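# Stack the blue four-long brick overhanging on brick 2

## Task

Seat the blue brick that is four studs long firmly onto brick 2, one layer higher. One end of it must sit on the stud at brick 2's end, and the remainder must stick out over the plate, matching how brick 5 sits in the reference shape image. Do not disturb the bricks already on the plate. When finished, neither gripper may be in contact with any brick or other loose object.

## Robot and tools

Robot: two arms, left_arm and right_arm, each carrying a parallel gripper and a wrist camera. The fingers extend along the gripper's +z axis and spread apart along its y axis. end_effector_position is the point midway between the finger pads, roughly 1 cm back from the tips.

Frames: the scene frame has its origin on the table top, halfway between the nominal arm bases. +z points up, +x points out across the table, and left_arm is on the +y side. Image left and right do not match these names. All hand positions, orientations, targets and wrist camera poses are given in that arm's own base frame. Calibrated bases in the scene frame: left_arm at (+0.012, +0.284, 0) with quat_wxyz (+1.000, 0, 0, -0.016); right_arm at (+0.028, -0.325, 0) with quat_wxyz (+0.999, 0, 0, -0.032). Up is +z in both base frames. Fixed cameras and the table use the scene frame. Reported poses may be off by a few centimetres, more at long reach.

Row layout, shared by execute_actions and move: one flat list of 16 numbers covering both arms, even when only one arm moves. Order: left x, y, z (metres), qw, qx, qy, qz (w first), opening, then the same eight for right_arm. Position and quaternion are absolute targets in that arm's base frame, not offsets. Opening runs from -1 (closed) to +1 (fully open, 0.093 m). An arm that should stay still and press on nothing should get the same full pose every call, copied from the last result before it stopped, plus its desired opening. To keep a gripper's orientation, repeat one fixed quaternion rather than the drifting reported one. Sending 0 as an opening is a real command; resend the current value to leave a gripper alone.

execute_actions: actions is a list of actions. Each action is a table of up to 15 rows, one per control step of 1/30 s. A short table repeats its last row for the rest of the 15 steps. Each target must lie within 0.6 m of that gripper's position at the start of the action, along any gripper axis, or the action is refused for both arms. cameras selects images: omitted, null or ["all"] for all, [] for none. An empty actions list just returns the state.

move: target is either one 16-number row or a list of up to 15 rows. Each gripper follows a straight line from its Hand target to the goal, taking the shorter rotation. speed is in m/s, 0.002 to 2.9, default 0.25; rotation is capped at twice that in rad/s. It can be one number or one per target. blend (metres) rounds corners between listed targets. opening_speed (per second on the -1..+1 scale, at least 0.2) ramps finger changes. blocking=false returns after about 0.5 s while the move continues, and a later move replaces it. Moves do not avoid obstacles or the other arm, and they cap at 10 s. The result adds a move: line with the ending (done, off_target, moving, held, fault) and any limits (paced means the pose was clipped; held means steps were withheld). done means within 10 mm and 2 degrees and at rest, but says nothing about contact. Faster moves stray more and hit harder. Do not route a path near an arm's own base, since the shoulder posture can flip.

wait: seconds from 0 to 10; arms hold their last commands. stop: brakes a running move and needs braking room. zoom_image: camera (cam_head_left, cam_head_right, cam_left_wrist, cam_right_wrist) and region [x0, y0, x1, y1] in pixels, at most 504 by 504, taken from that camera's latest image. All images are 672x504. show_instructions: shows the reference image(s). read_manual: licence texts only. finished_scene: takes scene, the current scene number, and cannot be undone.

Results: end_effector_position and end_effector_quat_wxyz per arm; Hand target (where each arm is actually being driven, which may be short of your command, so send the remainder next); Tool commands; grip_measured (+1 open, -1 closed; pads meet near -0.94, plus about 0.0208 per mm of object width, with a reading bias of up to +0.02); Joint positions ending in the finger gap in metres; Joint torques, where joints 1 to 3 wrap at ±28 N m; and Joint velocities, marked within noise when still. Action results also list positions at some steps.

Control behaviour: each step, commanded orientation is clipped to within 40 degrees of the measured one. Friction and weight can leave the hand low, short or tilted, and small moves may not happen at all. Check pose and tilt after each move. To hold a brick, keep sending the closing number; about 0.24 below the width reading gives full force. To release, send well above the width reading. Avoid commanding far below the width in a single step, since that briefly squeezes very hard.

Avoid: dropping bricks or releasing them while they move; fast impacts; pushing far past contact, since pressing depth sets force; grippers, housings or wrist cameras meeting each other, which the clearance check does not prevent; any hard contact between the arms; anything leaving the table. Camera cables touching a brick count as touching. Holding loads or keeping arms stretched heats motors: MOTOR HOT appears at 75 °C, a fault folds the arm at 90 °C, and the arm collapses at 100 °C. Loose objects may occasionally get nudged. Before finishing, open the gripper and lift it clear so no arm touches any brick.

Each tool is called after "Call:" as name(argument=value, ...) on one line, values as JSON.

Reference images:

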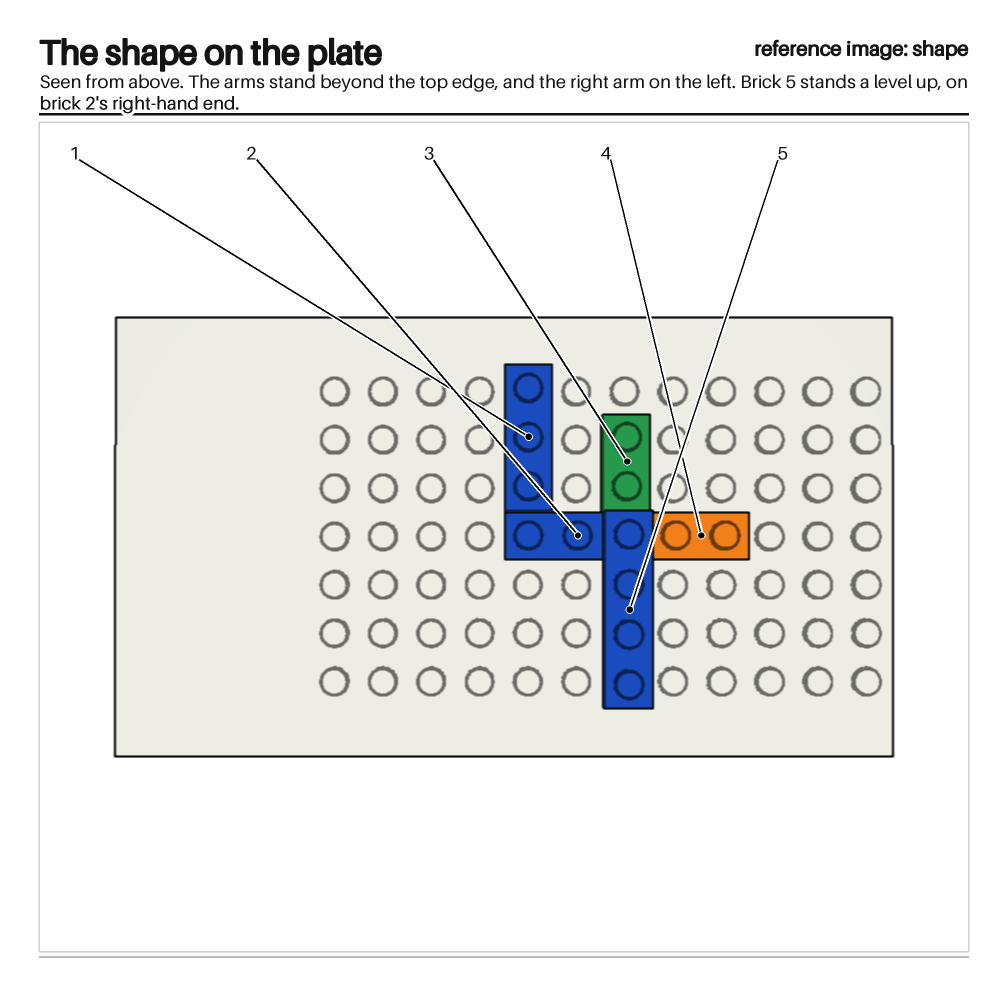

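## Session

Call:
execute_actions(actions=[], cameras=["cam_head_right"])

Scene clock: 0.00 s.
left_arm: end_effector_position=(+0.2708, -0.0698, +0.0458) grip_measured=+1.000 end_effector_quat_wxyz=(+0.482, -0.125, +0.867, -0.012) | right_arm: end_effector_position=(+0.2774, +0.0941, +0.0814) grip_measured=+1.000 end_effector_quat_wxyz=(+0.487, -0.211, +0.844, +0.077)
Joint positions: left_arm=[-0.589 1.16 0.168 0.299 -0.581 -0.596 0.093] | right_arm=[0.256 0.94 0.203 0.192 -0.124 -0.164 0.093]
Joint velocities: within noise
Joint torques (N m): no reading
Heat: left arm: 35 °C; right arm: 31 °C.
Hand target: left_arm +0.2742, -0.0720, +0.0512; +0.489, -0.127, +0.863, -0.018 | right_arm +0.2789, +0.0944, +0.0844; +0.489, -0.210, +0.843, +0.077
Tool commands: left_gripper/opening=+1.0 right_gripper/opening=+1.0
Images, in order (width x height): cam_head_right 672x504.

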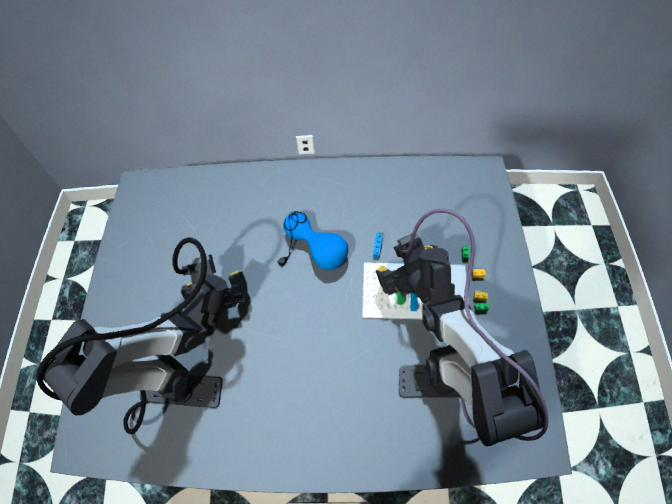

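Call:
move(target=[0.2742,-0.0720,0.0512,0.489,-0.127,0.863,-0.018,1.0,0.270,0.130,0.175,0.003,0,1,0.003,-0.43], speed=0.3, cameras=["cam_right_wrist"])

Scene clock: 8.47 s.
left_arm: end_effector_position=(+0.2708, -0.0698, +0.0458) grip_measured=+1.000 end_effector_quat_wxyz=(+0.482, -0.125, +0.867, -0.012) | right_arm: end_effector_position=(+0.2682, +0.1277, +0.1715) grip_measured=-0.428 end_effector_quat_wxyz=(+0.007, -0.005, +1.000, -0.001)
Joint positions: left_arm=[-0.589 1.16 0.168 0.299 -0.581 -0.596 0.093] | right_arm=[0.449 1.665 1.574 -1.469 0.008 0.439 0.025]
Joint velocities: within noise
Joint torques (N m): left_arm=[0.49 -3.1 6.82 1.89 -0.2 0.12] | right_arm=[-0.08 -5.89 9.28 0.24 -0.05 0.07]
Heat: left arm: 36 °C; right arm: 33 °C.
Hand target: left_arm +0.2741, -0.0720, +0.0511; +0.489, -0.127, +0.863, -0.018 | right_arm +0.2700, +0.1300, +0.1750; +0.003, +0.000, +1.000, +0.003
Off the commanded pose: left_arm 0.007 m, 1 deg | right_arm 0.005 m, 1 deg.
move: done
camera_calibration:
cam_right_wrist: T_world_to_cam=[[-0.00212201, -0.999975, 0.00677233, 0.128973], [-0.898768, 0.00487629, 0.438398, 0.199663], [-0.43842, -0.00515647, -0.898755, 0.360668], [0, 0, 0, 1]] pos_world=[0.337849, 0.129856, 0.235747]
Images, in order (width x height): cam_right_wrist 672x504.

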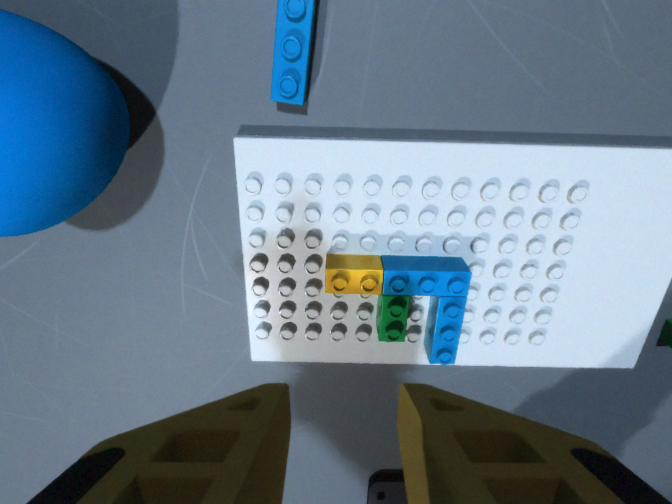

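Call:
move(target=[[0.2742,-0.0720,0.0512,0.489,-0.127,0.863,-0.018,1.0,0.3305,0.1538,0.10,0.003,0.060,0.998,0.004,-0.43],[0.2742,-0.0720,0.0512,0.489,-0.127,0.863,-0.018,1.0,0.3305,0.1538,0.050,0.003,0.060,0.998,0.004,-0.43]], speed=0.2, blend=0.02, cameras=["cam_right_wrist"])

Scene clock: 27.70 s.
left_arm: end_effector_position=(+0.2708, -0.0698, +0.0458) grip_measured=+1.000 end_effector_quat_wxyz=(+0.482, -0.125, +0.867, -0.012) | right_arm: end_effector_position=(+0.3286, +0.1534, +0.0561) grip_measured=-0.428 end_effector_quat_wxyz=(+0.004, +0.053, +0.999, -0.001)
Joint positions: left_arm=[-0.589 1.16 0.168 0.299 -0.581 -0.596 0.093] | right_arm=[0.439 1.944 1.46 -1.08 0.005 0.545 0.025]
Joint velocities: within noise
Joint torques (N m): left_arm=[0.5 -3.11 6.83 1.89 -0.19 0.12] | right_arm=[-0.16 -8.57 5.55 0.62 -0.05 0.02]
Heat: left arm: 38 °C; right arm: 34 °C.
Hand target: left_arm +0.2741, -0.0720, +0.0511; +0.489, -0.127, +0.863, -0.018 | right_arm +0.3304, +0.1537, +0.0501; +0.003, +0.060, +0.998, +0.004
Off the commanded pose: left_arm 0.007 m, 1 deg | right_arm 0.006 m, 1 deg.
move: done
camera_calibration:
cam_right_wrist: T_world_to_cam=[[-0.117749, -0.993027, 0.00572791, 0.192587], [-0.889822, 0.108069, 0.443325, 0.285396], [-0.440853, 0.0471044, -0.896343, 0.276196], [0, 0, 0, 1]] pos_world=[0.398391, 0.147392, 0.11994]
Images, in order (width x height): cam_right_wrist 672x504.

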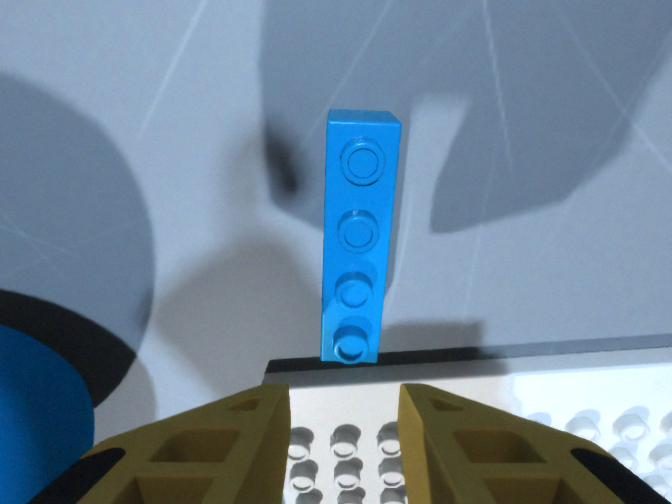

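Call:
move(target=[[0.2742,-0.0720,0.0512,0.489,-0.127,0.863,-0.018,1.0,0.3285,0.1517,0.032,0.002,0.079,0.997,0.004,-0.43],[0.2742,-0.0720,0.0512,0.489,-0.127,0.863,-0.018,1.0,0.3285,0.1517,0.017,0.002,0.079,0.997,0.004,-0.43]], speed=0.1, cameras=["cam_right_wrist"])

Scene clock: 42.77 s.
left_arm: end_effector_position=(+0.2708, -0.0698, +0.0458) grip_measured=+1.000 end_effector_quat_wxyz=(+0.482, -0.125, +0.867, -0.012) | right_arm: end_effector_position=(+0.3280, +0.1516, +0.0248) grip_measured=-0.428 end_effector_quat_wxyz=(+0.005, +0.072, +0.997, +0.001)
Joint positions: left_arm=[-0.589 1.16 0.168 0.299 -0.581 -0.596 0.093] | right_arm=[0.435 1.972 1.369 -0.958 0.004 0.58 0.025]
Joint velocities: within noise
Joint torques (N m): left_arm=[0.5 -3.1 6.82 1.89 -0.19 0.12] | right_arm=[-0.24 -8.24 5.12 0.67 -0.04 0.09]
Heat: left arm: 39 °C; right arm: 34 °C.
Hand target: left_arm +0.2741, -0.0720, +0.0511; +0.489, -0.127, +0.863, -0.018 | right_arm +0.3283, +0.1516, +0.0171; +0.002, +0.079, +0.997, +0.004
Off the commanded pose: left_arm 0.007 m, 1 deg | right_arm 0.008 m, 1 deg.
move: done
camera_calibration:
cam_right_wrist: T_world_to_cam=[[-0.156282, -0.987709, 0.00251583, 0.202837], [-0.886137, 0.141335, 0.441345, 0.292708], [-0.436276, 0.0667448, -0.897334, 0.243431], [0, 0, 0, 1]] pos_world=[0.397283, 0.142726, 0.0887435]
Images, in order (width x height): cam_right_wrist 672x504.

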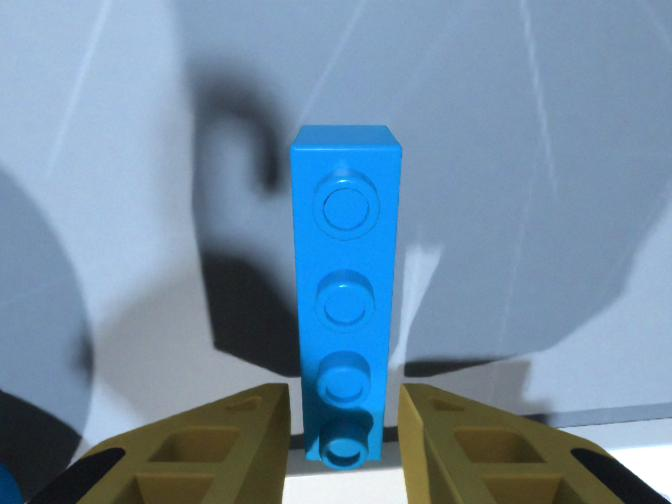

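Call:
move(target=[[0.2742,-0.0720,0.0512,0.489,-0.127,0.863,-0.018,1.0,0.3315,0.1512,0.0168,0.002,0.079,0.997,0.004,-0.43],[0.2742,-0.0720,0.0512,0.489,-0.127,0.863,-0.018,1.0,0.3315,0.1512,0.0168,0.002,0.079,0.997,0.004,-0.88]], speed=0.1, opening_speed=0.6, cameras=["cam_right_wrist"])

Scene clock: 61.60 s.
left_arm: end_effector_position=(+0.2708, -0.0698, +0.0458) grip_measured=+1.000 end_effector_quat_wxyz=(+0.482, -0.125, +0.867, -0.012) | right_arm: end_effector_position=(+0.3283, +0.1500, +0.0226) grip_measured=-0.742 end_effector_quat_wxyz=(+0.003, +0.075, +0.997, -0.001)
Joint positions: left_arm=[-0.589 1.16 0.168 0.299 -0.581 -0.596 0.093] | right_arm=[0.43 1.978 1.369 -0.957 0.004 0.58 0.01]
Joint velocities: within noise
Joint torques (N m): left_arm=[0.5 -3.1 6.82 1.89 -0.19 0.12] | right_arm=[-0.43 -8.08 6.26 0.61 -0.04 0.03]
Heat: left arm: 40 °C; right arm: 34 °C.
Hand target: left_arm +0.2741, -0.0720, +0.0511; +0.489, -0.127, +0.863, -0.018 | right_arm +0.3314, +0.1511, +0.0169; +0.002, +0.079, +0.997, +0.004
Off the commanded pose: left_arm 0.007 m, 1 deg | right_arm 0.007 m, 1 deg.
move: done
camera_calibration:
cam_right_wrist: T_world_to_cam=[[-0.160706, -0.986987, 0.00539653, 0.202575], [-0.883128, 0.146233, 0.445758, 0.292352], [-0.440747, 0.0668704, -0.895137, 0.243144], [0, 0, 0, 1]] pos_world=[0.397904, 0.140928, 0.0862361]
Images, in order (width x height): cam_right_wrist 672x504.

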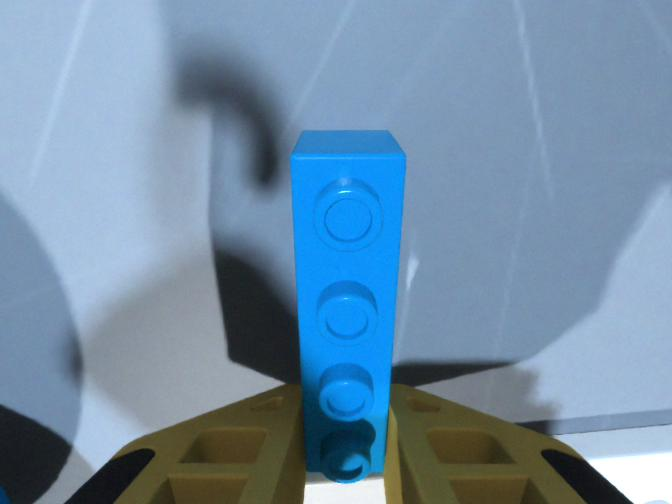

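Call:
move(target=[[0.2742,-0.0720,0.0512,0.489,-0.127,0.863,-0.018,1.0,0.3300,0.1512,0.095,0.002,0.060,0.998,0.004,-0.88],[0.2742,-0.0720,0.0512,0.489,-0.127,0.863,-0.018,1.0,0.2290,0.0965,0.10,0.002,0.010,1,0.004,-0.88],[0.2742,-0.0720,0.0512,0.489,-0.127,0.863,-0.018,1.0,0.2290,0.0960,0.063,0.002,0.010,1,0.004,-0.88]], speed=0.2, blend=[0.02,0.01,0], cameras=["cam_right_wrist"])

Call:
zoom_image(camera="cam_right_wrist", region=[190, 240, 500, 480])

Scene clock: 102.20 s.
left_arm: end_effector_position=(+0.2708, -0.0698, +0.0458) grip_measured=+1.000 end_effector_quat_wxyz=(+0.482, -0.125, +0.867, -0.012) | right_arm: end_effector_position=(+0.2276, +0.0951, +0.0675) grip_measured=-0.756 end_effector_quat_wxyz=(+0.002, +0.011, +1.000, -0.001)
Joint positions: left_arm=[-0.589 1.16 0.168 0.299 -0.581 -0.596 0.093] | right_arm=[0.398 1.505 0.996 -1.059 0.004 0.42 0.009]
Joint velocities: within noise
Joint torques (N m): left_arm=[0.5 -3.1 6.83 1.89 -0.19 0.12] | right_arm=[-0.06 -4.97 5.39 0.62 -0.05 -0.12]
Heat: left arm: 41 °C; right arm: 35 °C.
Hand target: left_arm +0.2741, -0.0720, +0.0511; +0.489, -0.127, +0.863, -0.018 | right_arm +0.2289, +0.0960, +0.0631; +0.002, +0.010, +1.000, +0.004
Off the commanded pose: left_arm 0.007 m, 1 deg | right_arm 0.005 m, 1 deg.
move: done
camera_calibration:
cam_right_wrist: T_world_to_cam=[[-0.0332361, -0.999423, 0.00697213, 0.104046], [-0.893864, 0.0328449, 0.447134, 0.204564], [-0.447105, 0.00862883, -0.89444, 0.249571], [0, 0, 0, 1]] pos_world=[0.297895, 0.0951136, 0.131034]
Images, in order (width x height): cam_right_wrist 672x504.

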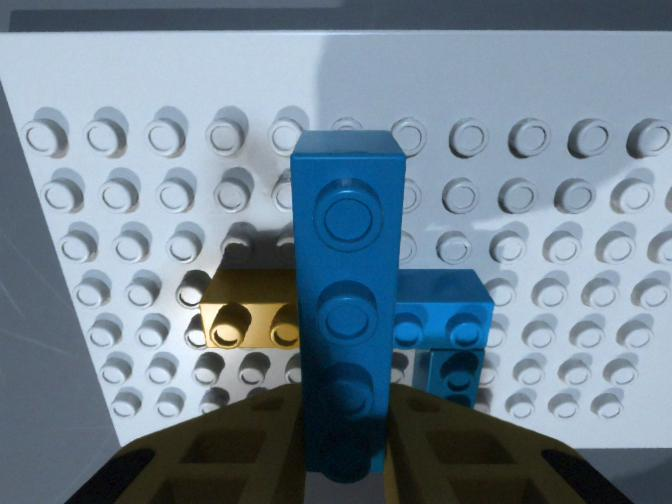

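Scaled by 1.626 from the camera's 672x504 image, which has a finer 960x720 frame.

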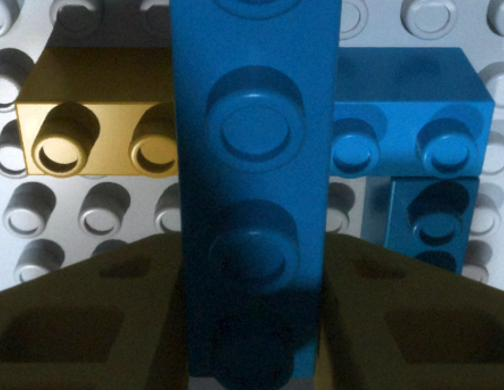

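Call:
move(target=[[0.2742,-0.0720,0.0512,0.489,-0.127,0.863,-0.018,1.0,0.2352,0.0951,0.059,0.002,0.010,1,0.004,-0.88],[0.2742,-0.0720,0.0512,0.489,-0.127,0.863,-0.018,1.0,0.2352,0.0951,0.052,0.002,0.010,1,0.004,-0.88]], speed=0.08, cameras=["cam_right_wrist"])

Call:
zoom_image(camera="cam_right_wrist", region=[190, 240, 500, 480])

Scene clock: 125.93 s.
left_arm: end_effector_position=(+0.2708, -0.0698, +0.0458) grip_measured=+1.000 end_effector_quat_wxyz=(+0.482, -0.125, +0.867, -0.012) | right_arm: end_effector_position=(+0.2347, +0.0944, +0.0581) grip_measured=-0.756 end_effector_quat_wxyz=(+0.005, +0.011, +1.000, +0.000)
Joint positions: left_arm=[-0.589 1.16 0.168 0.299 -0.581 -0.596 0.093] | right_arm=[0.385 1.535 0.985 -1.012 0.003 0.407 0.009]
Joint velocities: within noise
Joint torques (N m): left_arm=[0.49 -3.1 6.82 1.89 -0.19 0.12] | right_arm=[-0.14 -4.67 5.3 0.58 -0.07 -0.11]
Heat: left arm: 41 °C; right arm: 34 °C.
Hand target: left_arm +0.2741, -0.0720, +0.0511; +0.489, -0.127, +0.863, -0.018 | right_arm +0.2351, +0.0950, +0.0522; +0.002, +0.010, +1.000, +0.004
Off the commanded pose: left_arm 0.007 m, 1 deg | right_arm 0.006 m, 1 deg.
move: done
camera_calibration:
cam_right_wrist: T_world_to_cam=[[-0.0344491, -0.999397, 0.00426545, 0.104021], [-0.896094, 0.0327774, 0.442653, 0.215955], [-0.442526, 0.0114267, -0.896683, 0.243094], [0, 0, 0, 1]] pos_world=[0.304675, 0.0941017, 0.121941]
Images, in order (width x height): cam_right_wrist 672x504.

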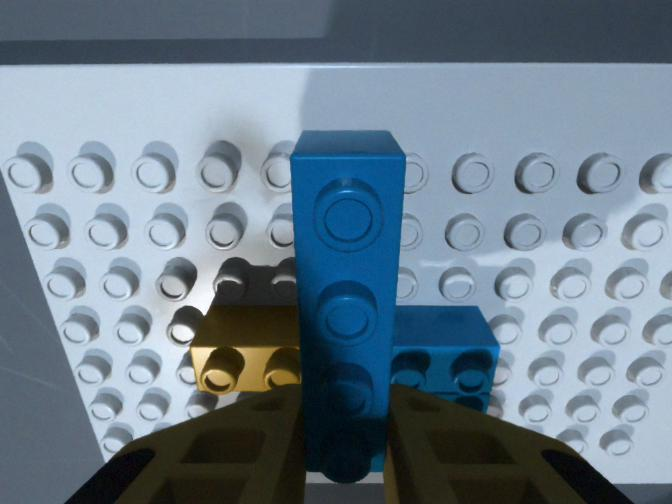

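Scaled by 1.626 from the camera's 672x504 image, which has a finer 960x720 frame.

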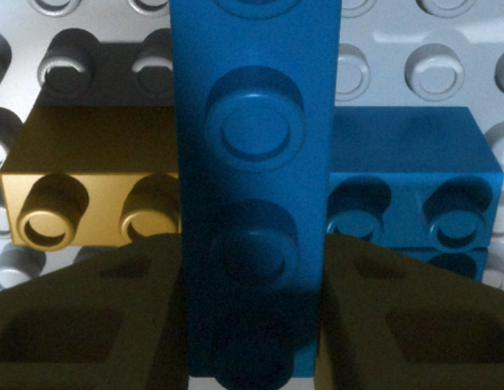

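Call:
move(target=[[0.2742,-0.0720,0.0512,0.489,-0.127,0.863,-0.018,1.0,0.2357,0.0948,0.046,0.003,0.009,1,0.003,-0.88],[0.2742,-0.0720,0.0512,0.489,-0.127,0.863,-0.018,1.0,0.2357,0.0948,0.036,0.004,0.009,1,0.003,-0.88]], speed=0.05, cameras=["cam_right_wrist"])

Scene clock: 137.60 s.
left_arm: end_effector_position=(+0.2708, -0.0698, +0.0458) grip_measured=+1.000 end_effector_quat_wxyz=(+0.482, -0.125, +0.867, -0.012) | right_arm: end_effector_position=(+0.2341, +0.0942, +0.0521) grip_measured=-0.756 end_effector_quat_wxyz=(+0.004, +0.010, +1.000, +0.000)
Joint positions: left_arm=[-0.589 1.16 0.168 0.299 -0.581 -0.596 0.093] | right_arm=[0.385 1.541 0.966 -0.988 0.003 0.405 0.009]
Joint velocities: within noise
Joint torques (N m): left_arm=[0.49 -3.11 6.82 1.89 -0.19 0.12] | right_arm=[-0.18 -3.69 2.37 1.06 -0.06 -0.08]
Heat: left arm: 41 °C; right arm: 33 °C.
Hand target: left_arm +0.2741, -0.0720, +0.0511; +0.489, -0.127, +0.863, -0.018 | right_arm +0.2348, +0.0944, +0.0370; +0.003, +0.009, +1.000, +0.003
Off the commanded pose: left_arm 0.007 m, 1 deg | right_arm 0.016 m, 0 deg.
move: off_target (right_arm)
camera_calibration:
cam_right_wrist: T_world_to_cam=[[-0.0325342, -0.99946, 0.00461135, 0.103416], [-0.895869, 0.0312071, 0.44322, 0.218179], [-0.443125, 0.0102886, -0.896401, 0.237749], [0, 0, 0, 1]] pos_world=[0.304177, 0.0941056, 0.11594]
Images, in order (width x height): cam_right_wrist 672x504.

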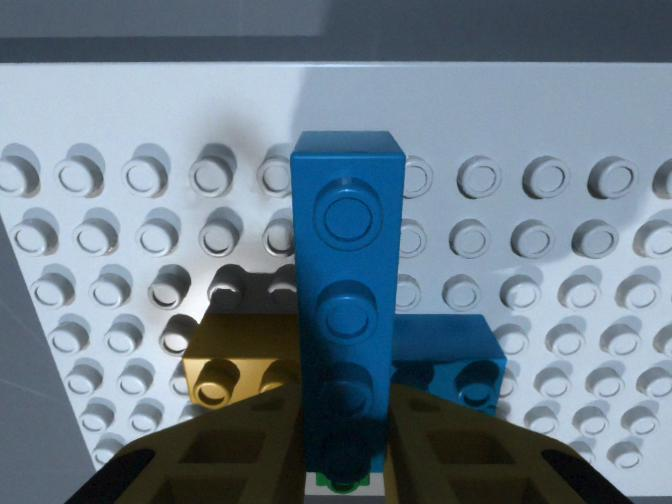

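Call:
zoom_image(camera="cam_right_wrist", region=[170, 280, 520, 500])

Scaled by 1.440 from the camera's 672x504 image, which has a finer 960x720 frame.

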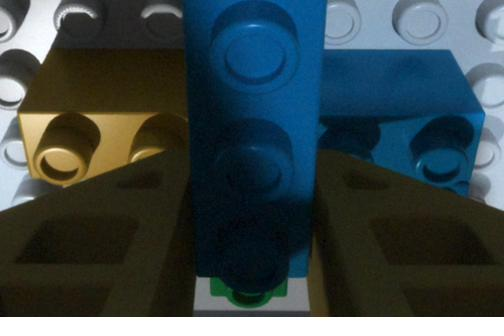

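Call:
move(target=[[0.2742,-0.0720,0.0512,0.489,-0.127,0.863,-0.018,1.0,0.2345,0.0946,0.066,0.003,0.009,1,0.003,-0.88],[0.2742,-0.0720,0.0512,0.489,-0.127,0.863,-0.018,1.0,0.2312,0.0946,0.062,0.003,0.009,1,0.003,-0.88],[0.2742,-0.0720,0.0512,0.489,-0.127,0.863,-0.018,1.0,0.2315,0.0946,0.050,0.003,0.009,1,0.003,-0.88]], speed=0.05, cameras=["cam_right_wrist"])

Call:
zoom_image(camera="cam_right_wrist", region=[170, 280, 520, 500])

Scene clock: 180.67 s.
left_arm: end_effector_position=(+0.2708, -0.0698, +0.0458) grip_measured=+1.000 end_effector_quat_wxyz=(+0.482, -0.125, +0.867, -0.012) | right_arm: end_effector_position=(+0.2304, +0.0927, +0.0530) grip_measured=-0.756 end_effector_quat_wxyz=(-0.003, +0.010, +1.000, -0.003)
Joint positions: left_arm=[-0.589 1.16 0.168 0.299 -0.581 -0.596 0.093] | right_arm=[0.385 1.54 0.969 -1.008 0.003 0.405 0.009]
Joint velocities: within noise
Joint torques (N m): left_arm=[0.5 -3.11 6.82 1.89 -0.19 0.12] | right_arm=[0.36 -6.26 4.71 0.67 -0.07 -0.06]
Heat: left arm: 41 °C; right arm: 32 °C.
Hand target: left_arm +0.2741, -0.0720, +0.0511; +0.489, -0.127, +0.863, -0.018 | right_arm +0.2314, +0.0946, +0.0501; +0.003, +0.009, +1.000, +0.003
Off the commanded pose: left_arm 0.007 m, 1 deg | right_arm 0.004 m, 1 deg.
move: done
camera_calibration:
cam_right_wrist: T_world_to_cam=[[-0.0324095, -0.999412, 0.0111755, 0.101351], [-0.889153, 0.0339369, 0.45635, 0.212017], [-0.456461, 0.00485336, -0.88973, 0.24019], [0, 0, 0, 1]] pos_world=[0.301438, 0.0929301, 0.115818]
Images, in order (width x height): cam_right_wrist 672x504.

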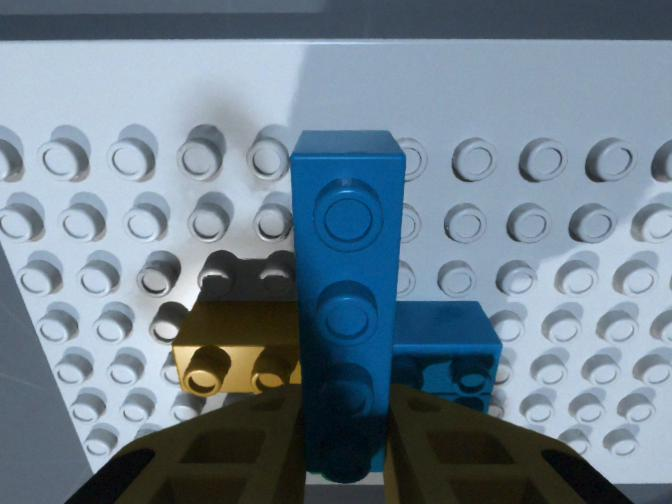

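Scaled by 1.440 from the camera's 672x504 image, which has a finer 960x720 frame.

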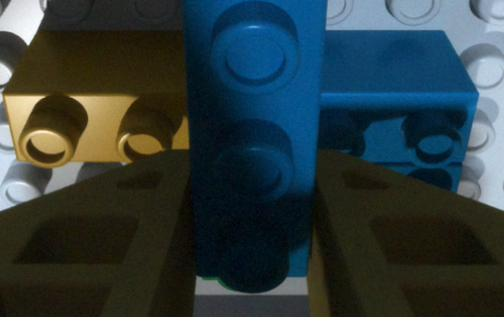

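Call:
move(target=[[0.2742,-0.0720,0.0512,0.489,-0.127,0.863,-0.018,1.0,0.2305,0.0970,0.056,0.005,0.009,1,0.004,-0.88],[0.2742,-0.0720,0.0512,0.489,-0.127,0.863,-0.018,1.0,0.2308,0.0965,0.045,0.005,0.009,1,0.004,-0.88]], speed=0.05, cameras=["cam_right_wrist"])

Call:
zoom_image(camera="cam_right_wrist", region=[170, 280, 520, 500])

Scene clock: 195.93 s.
left_arm: end_effector_position=(+0.2708, -0.0698, +0.0458) grip_measured=+1.000 end_effector_quat_wxyz=(+0.482, -0.125, +0.867, -0.012) | right_arm: end_effector_position=(+0.2299, +0.0941, +0.0525) grip_measured=-0.756 end_effector_quat_wxyz=(-0.002, +0.008, +1.000, -0.003)
Joint positions: left_arm=[-0.589 1.16 0.168 0.299 -0.581 -0.596 0.093] | right_arm=[0.391 1.538 0.964 -1.003 0.003 0.406 0.009]
Joint velocities: within noise
Joint torques (N m): left_arm=[0.49 -3.1 6.82 1.89 -0.19 0.12] | right_arm=[0.38 -5.78 3.63 0.81 -0.02 0.07]
Heat: left arm: 41 °C; right arm: 32 °C.
Hand target: left_arm +0.2741, -0.0720, +0.0511; +0.489, -0.127, +0.863, -0.018 | right_arm +0.2306, +0.0964, +0.0454; +0.005, +0.009, +1.000, +0.004
Off the commanded pose: left_arm 0.007 m, 1 deg | right_arm 0.008 m, 1 deg.
move: done
camera_calibration:
cam_right_wrist: T_world_to_cam=[[-0.0274584, -0.999574, 0.00991575, 0.101701], [-0.890594, 0.0289672, 0.453875, 0.212561], [-0.453969, 0.00363179, -0.89101, 0.239062], [0, 0, 0, 1]] pos_world=[0.300625, 0.0946325, 0.115522]
Images, in order (width x height): cam_right_wrist 672x504.

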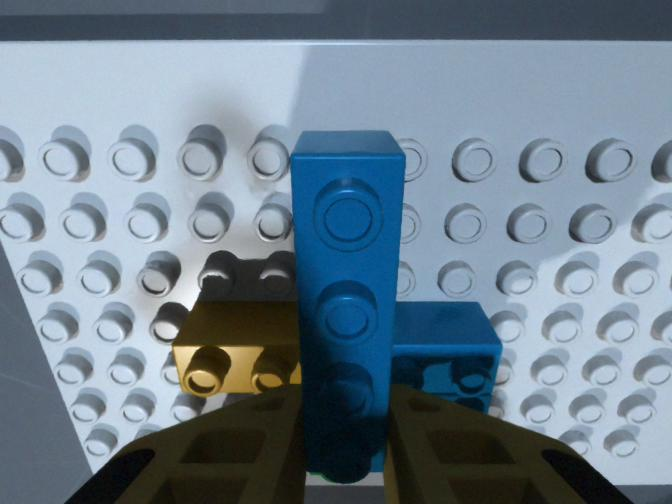

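Scaled by 1.440 from the camera's 672x504 image, which has a finer 960x720 frame.

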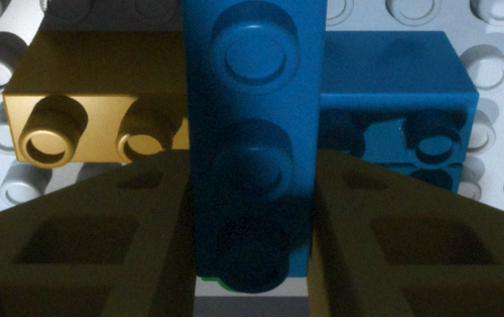

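Call:
move(target=[[0.2742,-0.0720,0.0512,0.489,-0.127,0.863,-0.018,1.0,0.2305,0.0965,0.070,0.005,0.009,1,0.004,-0.88],[0.2742,-0.0720,0.0512,0.489,-0.127,0.863,-0.018,1.0,0.2312,0.0967,0.066,0.005,0.009,1,0.004,-0.88],[0.2742,-0.0720,0.0512,0.489,-0.127,0.863,-0.018,1.0,0.2312,0.0967,0.054,0.005,0.009,1,0.004,-0.88]], speed=0.06, cameras=["cam_right_wrist"])

Call:
zoom_image(camera="cam_right_wrist", region=[170, 280, 520, 500])

Scene clock: 209.90 s.
left_arm: end_effector_position=(+0.2708, -0.0698, +0.0458) grip_measured=+1.000 end_effector_quat_wxyz=(+0.482, -0.125, +0.867, -0.012) | right_arm: end_effector_position=(+0.2295, +0.0939, +0.0556) grip_measured=-0.756 end_effector_quat_wxyz=(-0.002, +0.008, +1.000, -0.002)
Joint positions: left_arm=[-0.589 1.16 0.168 0.299 -0.581 -0.596 0.093] | right_arm=[0.391 1.532 0.972 -1.015 0.003 0.406 0.009]
Joint velocities: within noise
Joint torques (N m): left_arm=[0.49 -3.11 6.82 1.89 -0.19 0.12] | right_arm=[0.49 -6.01 5.35 0.56 -0.05 0.01]
Heat: left arm: 42 °C; right arm: 32 °C.
Hand target: left_arm +0.2741, -0.0720, +0.0511; +0.489, -0.127, +0.863, -0.018 | right_arm +0.2311, +0.0967, +0.0541; +0.005, +0.009, +1.000, +0.004
Off the commanded pose: left_arm 0.007 m, 1 deg | right_arm 0.004 m, 1 deg.
move: done
camera_calibration:
cam_right_wrist: T_world_to_cam=[[-0.027549, -0.999573, 0.00972316, 0.101612], [-0.890795, 0.0289622, 0.453482, 0.210995], [-0.45357, 0.00383164, -0.891212, 0.241573], [0, 0, 0, 1]] pos_world=[0.300323, 0.0945317, 0.118623]
Images, in order (width x height): cam_right_wrist 672x504.

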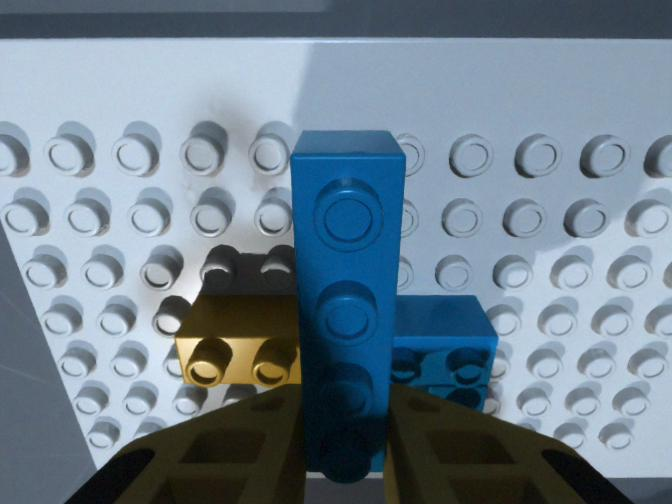

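Scaled by 1.440 from the camera's 672x504 image, which has a finer 960x720 frame.

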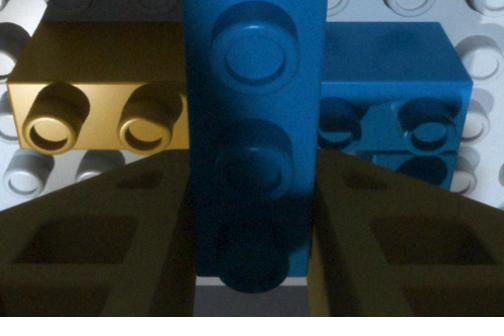

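Call:
move(target=[[0.2742,-0.0720,0.0512,0.489,-0.127,0.863,-0.018,1.0,0.2308,0.0990,0.066,0.005,0.009,1,0.004,-0.88],[0.2742,-0.0720,0.0512,0.489,-0.127,0.863,-0.018,1.0,0.2306,0.0988,0.053,0.005,0.009,1,0.004,-0.88]], speed=0.06, cameras=["cam_right_wrist"])

Call:
zoom_image(camera="cam_right_wrist", region=[170, 280, 520, 500])

Scene clock: 231.50 s.
left_arm: end_effector_position=(+0.2708, -0.0698, +0.0458) grip_measured=+1.000 end_effector_quat_wxyz=(+0.482, -0.125, +0.867, -0.012) | right_arm: end_effector_position=(+0.2298, +0.0959, +0.0556) grip_measured=-0.756 end_effector_quat_wxyz=(+0.000, +0.007, +1.000, -0.002)
Joint positions: left_arm=[-0.589 1.16 0.168 0.299 -0.581 -0.596 0.093] | right_arm=[0.398 1.532 0.972 -1.011 0.003 0.412 0.009]
Joint velocities: within noise
Joint torques (N m): left_arm=[0.5 -3.1 6.82 1.89 -0.19 0.12] | right_arm=[0.46 -5.93 5.15 0.54 -0.05 0.02]
Heat: left arm: 42 °C; right arm: 33 °C.
Hand target: left_arm +0.2741, -0.0720, +0.0511; +0.489, -0.127, +0.863, -0.018 | right_arm +0.2305, +0.0988, +0.0531; +0.005, +0.009, +1.000, +0.004
Off the commanded pose: left_arm 0.007 m, 1 deg | right_arm 0.004 m, 1 deg.
move: done
camera_calibration:
cam_right_wrist: T_world_to_cam=[[-0.0263455, -0.999621, 0.00803239, 0.103348], [-0.892576, 0.0271409, 0.450079, 0.211948], [-0.450126, 0.00468803, -0.892953, 0.240833], [0, 0, 0, 1]] pos_world=[0.300307, 0.0964271, 0.118829]
Images, in order (width x height): cam_right_wrist 672x504.

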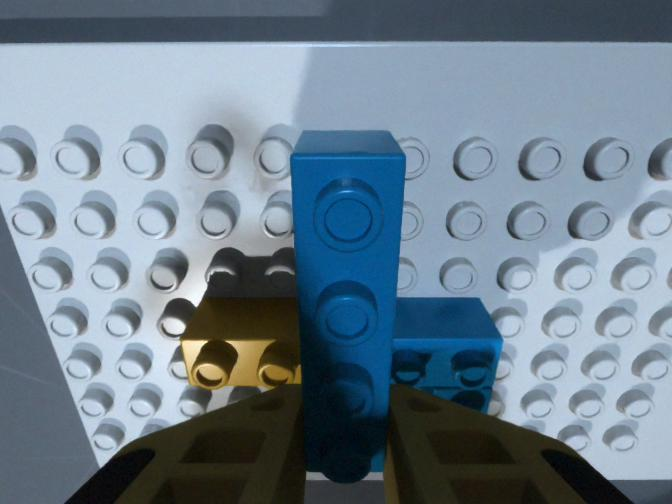

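Scaled by 1.440 from the camera's 672x504 image, which has a finer 960x720 frame.

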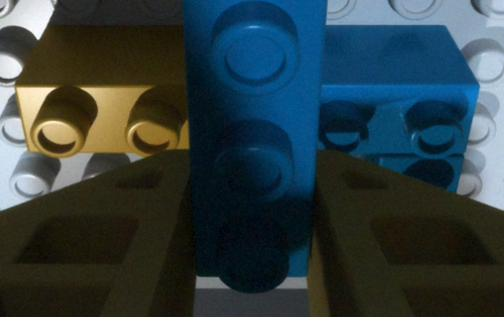

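Call:
move(target=[[0.2742,-0.0720,0.0512,0.489,-0.127,0.863,-0.018,1.0,0.2298,0.0994,0.048,0.004,0.009,1,0.004,-0.88],[0.2742,-0.0720,0.0512,0.489,-0.127,0.863,-0.018,1.0,0.2298,0.0992,0.037,0.004,0.009,1,0.004,-0.88]], speed=0.05, cameras=["cam_right_wrist"])

Call:
zoom_image(camera="cam_right_wrist", region=[170, 280, 520, 500])

Scene clock: 242.73 s.
left_arm: end_effector_position=(+0.2708, -0.0698, +0.0458) grip_measured=+1.000 end_effector_quat_wxyz=(+0.482, -0.125, +0.867, -0.012) | right_arm: end_effector_position=(+0.2294, +0.0963, +0.0520) grip_measured=-0.756 end_effector_quat_wxyz=(+0.002, +0.007, +1.000, -0.001)
Joint positions: left_arm=[-0.589 1.16 0.168 0.299 -0.581 -0.596 0.093] | right_arm=[0.4 1.532 0.957 -0.992 0.003 0.414 0.009]
Joint velocities: within noise
Joint torques (N m): left_arm=[0.5 -3.11 6.82 1.89 -0.19 0.12] | right_arm=[0.49 -3.99 2.41 0.98 -0.03 0.09]
Heat: left arm: 42 °C; right arm: 33 °C.
Hand target: left_arm +0.2741, -0.0720, +0.0511; +0.489, -0.127, +0.863, -0.018 | right_arm +0.2290, +0.0989, +0.0379; +0.003, +0.009, +1.000, +0.004
Off the commanded pose: left_arm 0.007 m, 1 deg | right_arm 0.015 m, 1 deg.
move: off_target (right_arm)
camera_calibration:
cam_right_wrist: T_world_to_cam=[[-0.0260247, -0.999641, 0.00632972, 0.103854], [-0.894316, 0.026111, 0.446673, 0.213885], [-0.446678, 0.00596376, -0.894675, 0.236654], [0, 0, 0, 1]] pos_world=[0.299692, 0.0968211, 0.115534]
Images, in order (width x height): cam_right_wrist 672x504.

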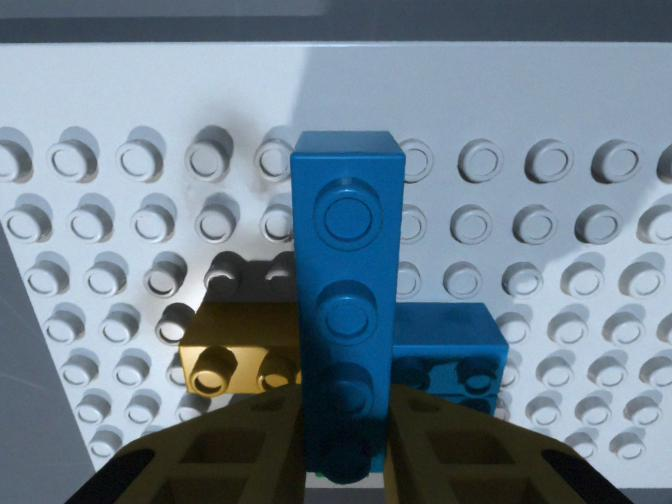

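Scaled by 1.440 from the camera's 672x504 image, which has a finer 960x720 frame.

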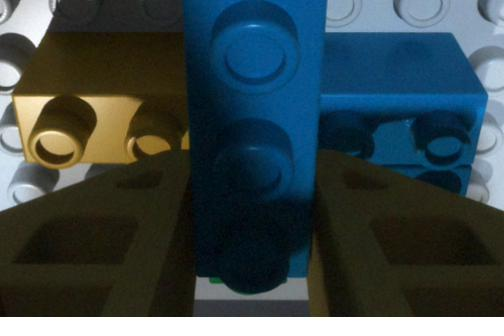

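Call:
move(target=[[0.2742,-0.0720,0.0512,0.489,-0.127,0.863,-0.018,1.0,0.2290,0.0992,0.066,0.004,0.009,1,0.004,-0.88],[0.2742,-0.0720,0.0512,0.489,-0.127,0.863,-0.018,1.0,0.2272,0.0990,0.062,0.004,0.009,1,0.004,-0.88],[0.2742,-0.0720,0.0512,0.489,-0.127,0.863,-0.018,1.0,0.2278,0.0990,0.037,0.004,0.009,1,0.004,-0.88]], speed=0.06, cameras=["cam_right_wrist"])

Call:
zoom_image(camera="cam_right_wrist", region=[170, 280, 520, 500])

Scene clock: 281.07 s.
left_arm: end_effector_position=(+0.2708, -0.0698, +0.0458) grip_measured=+1.000 end_effector_quat_wxyz=(+0.482, -0.125, +0.867, -0.012) | right_arm: end_effector_position=(+0.2272, +0.0964, +0.0478) grip_measured=-0.756 end_effector_quat_wxyz=(+0.003, +0.007, +1.000, +0.000)
Joint positions: left_arm=[-0.589 1.16 0.168 0.299 -0.581 -0.596 0.093] | right_arm=[0.403 1.529 0.936 -0.973 0.003 0.417 0.009]
Joint velocities: within noise
Joint torques (N m): left_arm=[0.5 -3.1 6.82 1.89 -0.19 0.12] | right_arm=[0.36 -4.19 3.52 0.9 -0.04 0.09]
Heat: left arm: 42 °C; right arm: 32 °C.
Hand target: left_arm +0.2741, -0.0720, +0.0511; +0.489, -0.127, +0.863, -0.018 | right_arm +0.2273, +0.0988, +0.0375; +0.004, +0.009, +1.000, +0.004
Off the commanded pose: left_arm 0.007 m, 1 deg | right_arm 0.011 m, 1 deg.
move: off_target (right_arm)
camera_calibration:
cam_right_wrist: T_world_to_cam=[[-0.026044, -0.999648, 0.0051021, 0.103859], [-0.894677, 0.0255854, 0.44598, 0.213894], [-0.445954, 0.00705038, -0.895028, 0.231678], [0, 0, 0, 1]] pos_world=[0.297389, 0.0967162, 0.111436]
Images, in order (width x height): cam_right_wrist 672x504.

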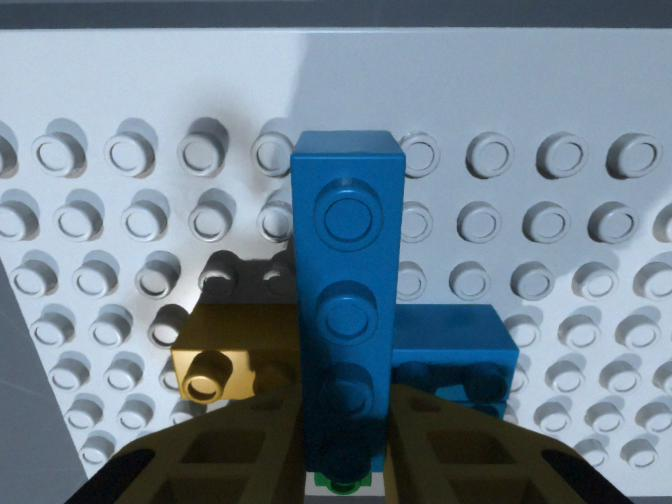

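Scaled by 1.440 from the camera's 672x504 image, which has a finer 960x720 frame.

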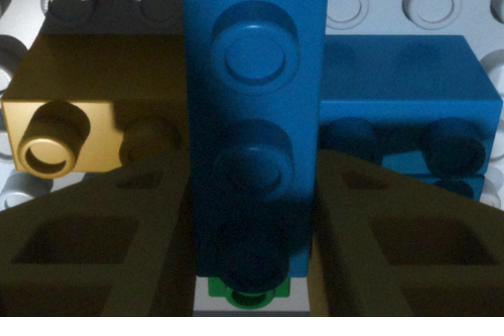

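Call:
move(target=[[0.2742,-0.0720,0.0512,0.489,-0.127,0.863,-0.018,1.0,0.2275,0.0985,0.0435,0.003,0.0075,1.0,0.003,-0.88],[0.2742,-0.0720,0.0512,0.489,-0.127,0.863,-0.018,1.0,0.2275,0.0985,0.0440,0.003,0.0075,1.0,0.003,-0.45],[0.2742,-0.0720,0.0512,0.489,-0.127,0.863,-0.018,1.0,0.2275,0.0985,0.12,0.003,0.0075,1.0,0.003,-0.45]], speed=0.08, opening_speed=0.6, cameras=["cam_right_wrist"])

Scene clock: 292.47 s.
left_arm: end_effector_position=(+0.2708, -0.0698, +0.0458) grip_measured=+1.000 end_effector_quat_wxyz=(+0.482, -0.125, +0.867, -0.012) | right_arm: end_effector_position=(+0.2254, +0.0956, +0.1088) grip_measured=-0.452 end_effector_quat_wxyz=(-0.009, +0.007, +1.000, -0.005)
Joint positions: left_arm=[-0.589 1.16 0.168 0.299 -0.581 -0.596 0.093] | right_arm=[0.403 1.491 1.149 -1.25 0.003 0.417 0.024]
Joint velocities: within noise
Joint torques (N m): left_arm=[0.5 -3.1 6.82 1.89 -0.19 0.11] | right_arm=[0.4 -7.49 8.73 0.18 -0.05 0.04]
Heat: left arm: 42 °C; right arm: 32 °C.
Hand target: left_arm +0.2741, -0.0720, +0.0511; +0.489, -0.127, +0.863, -0.018 | right_arm +0.2274, +0.0984, +0.1198; +0.003, +0.007, +1.000, +0.003
Off the commanded pose: left_arm 0.007 m, 1 deg | right_arm 0.012 m, 2 deg.
move: off_target (right_arm)
camera_calibration:
cam_right_wrist: T_world_to_cam=[[-0.0258479, -0.999542, 0.0157273, 0.101606], [-0.883922, 0.0302006, 0.466658, 0.180021], [-0.466919, -0.00183959, -0.884298, 0.289841], [0, 0, 0, 1]] pos_world=[0.297083, 0.0966564, 0.1707]
Images, in order (width x height): cam_right_wrist 672x504.

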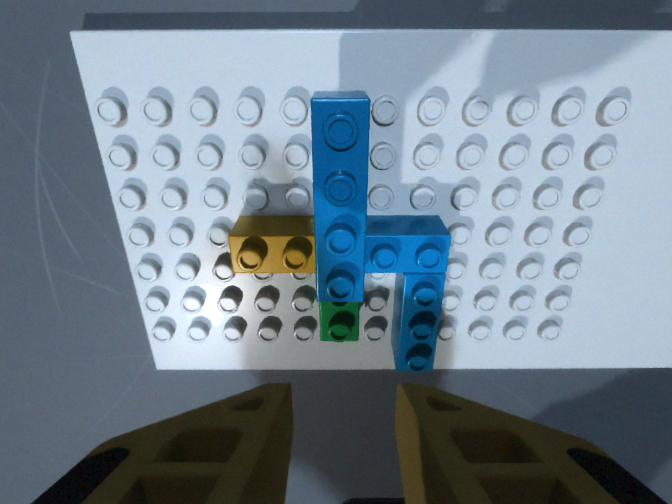

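Call:
finished_scene(scene=3)

The scene is finished: the task was done.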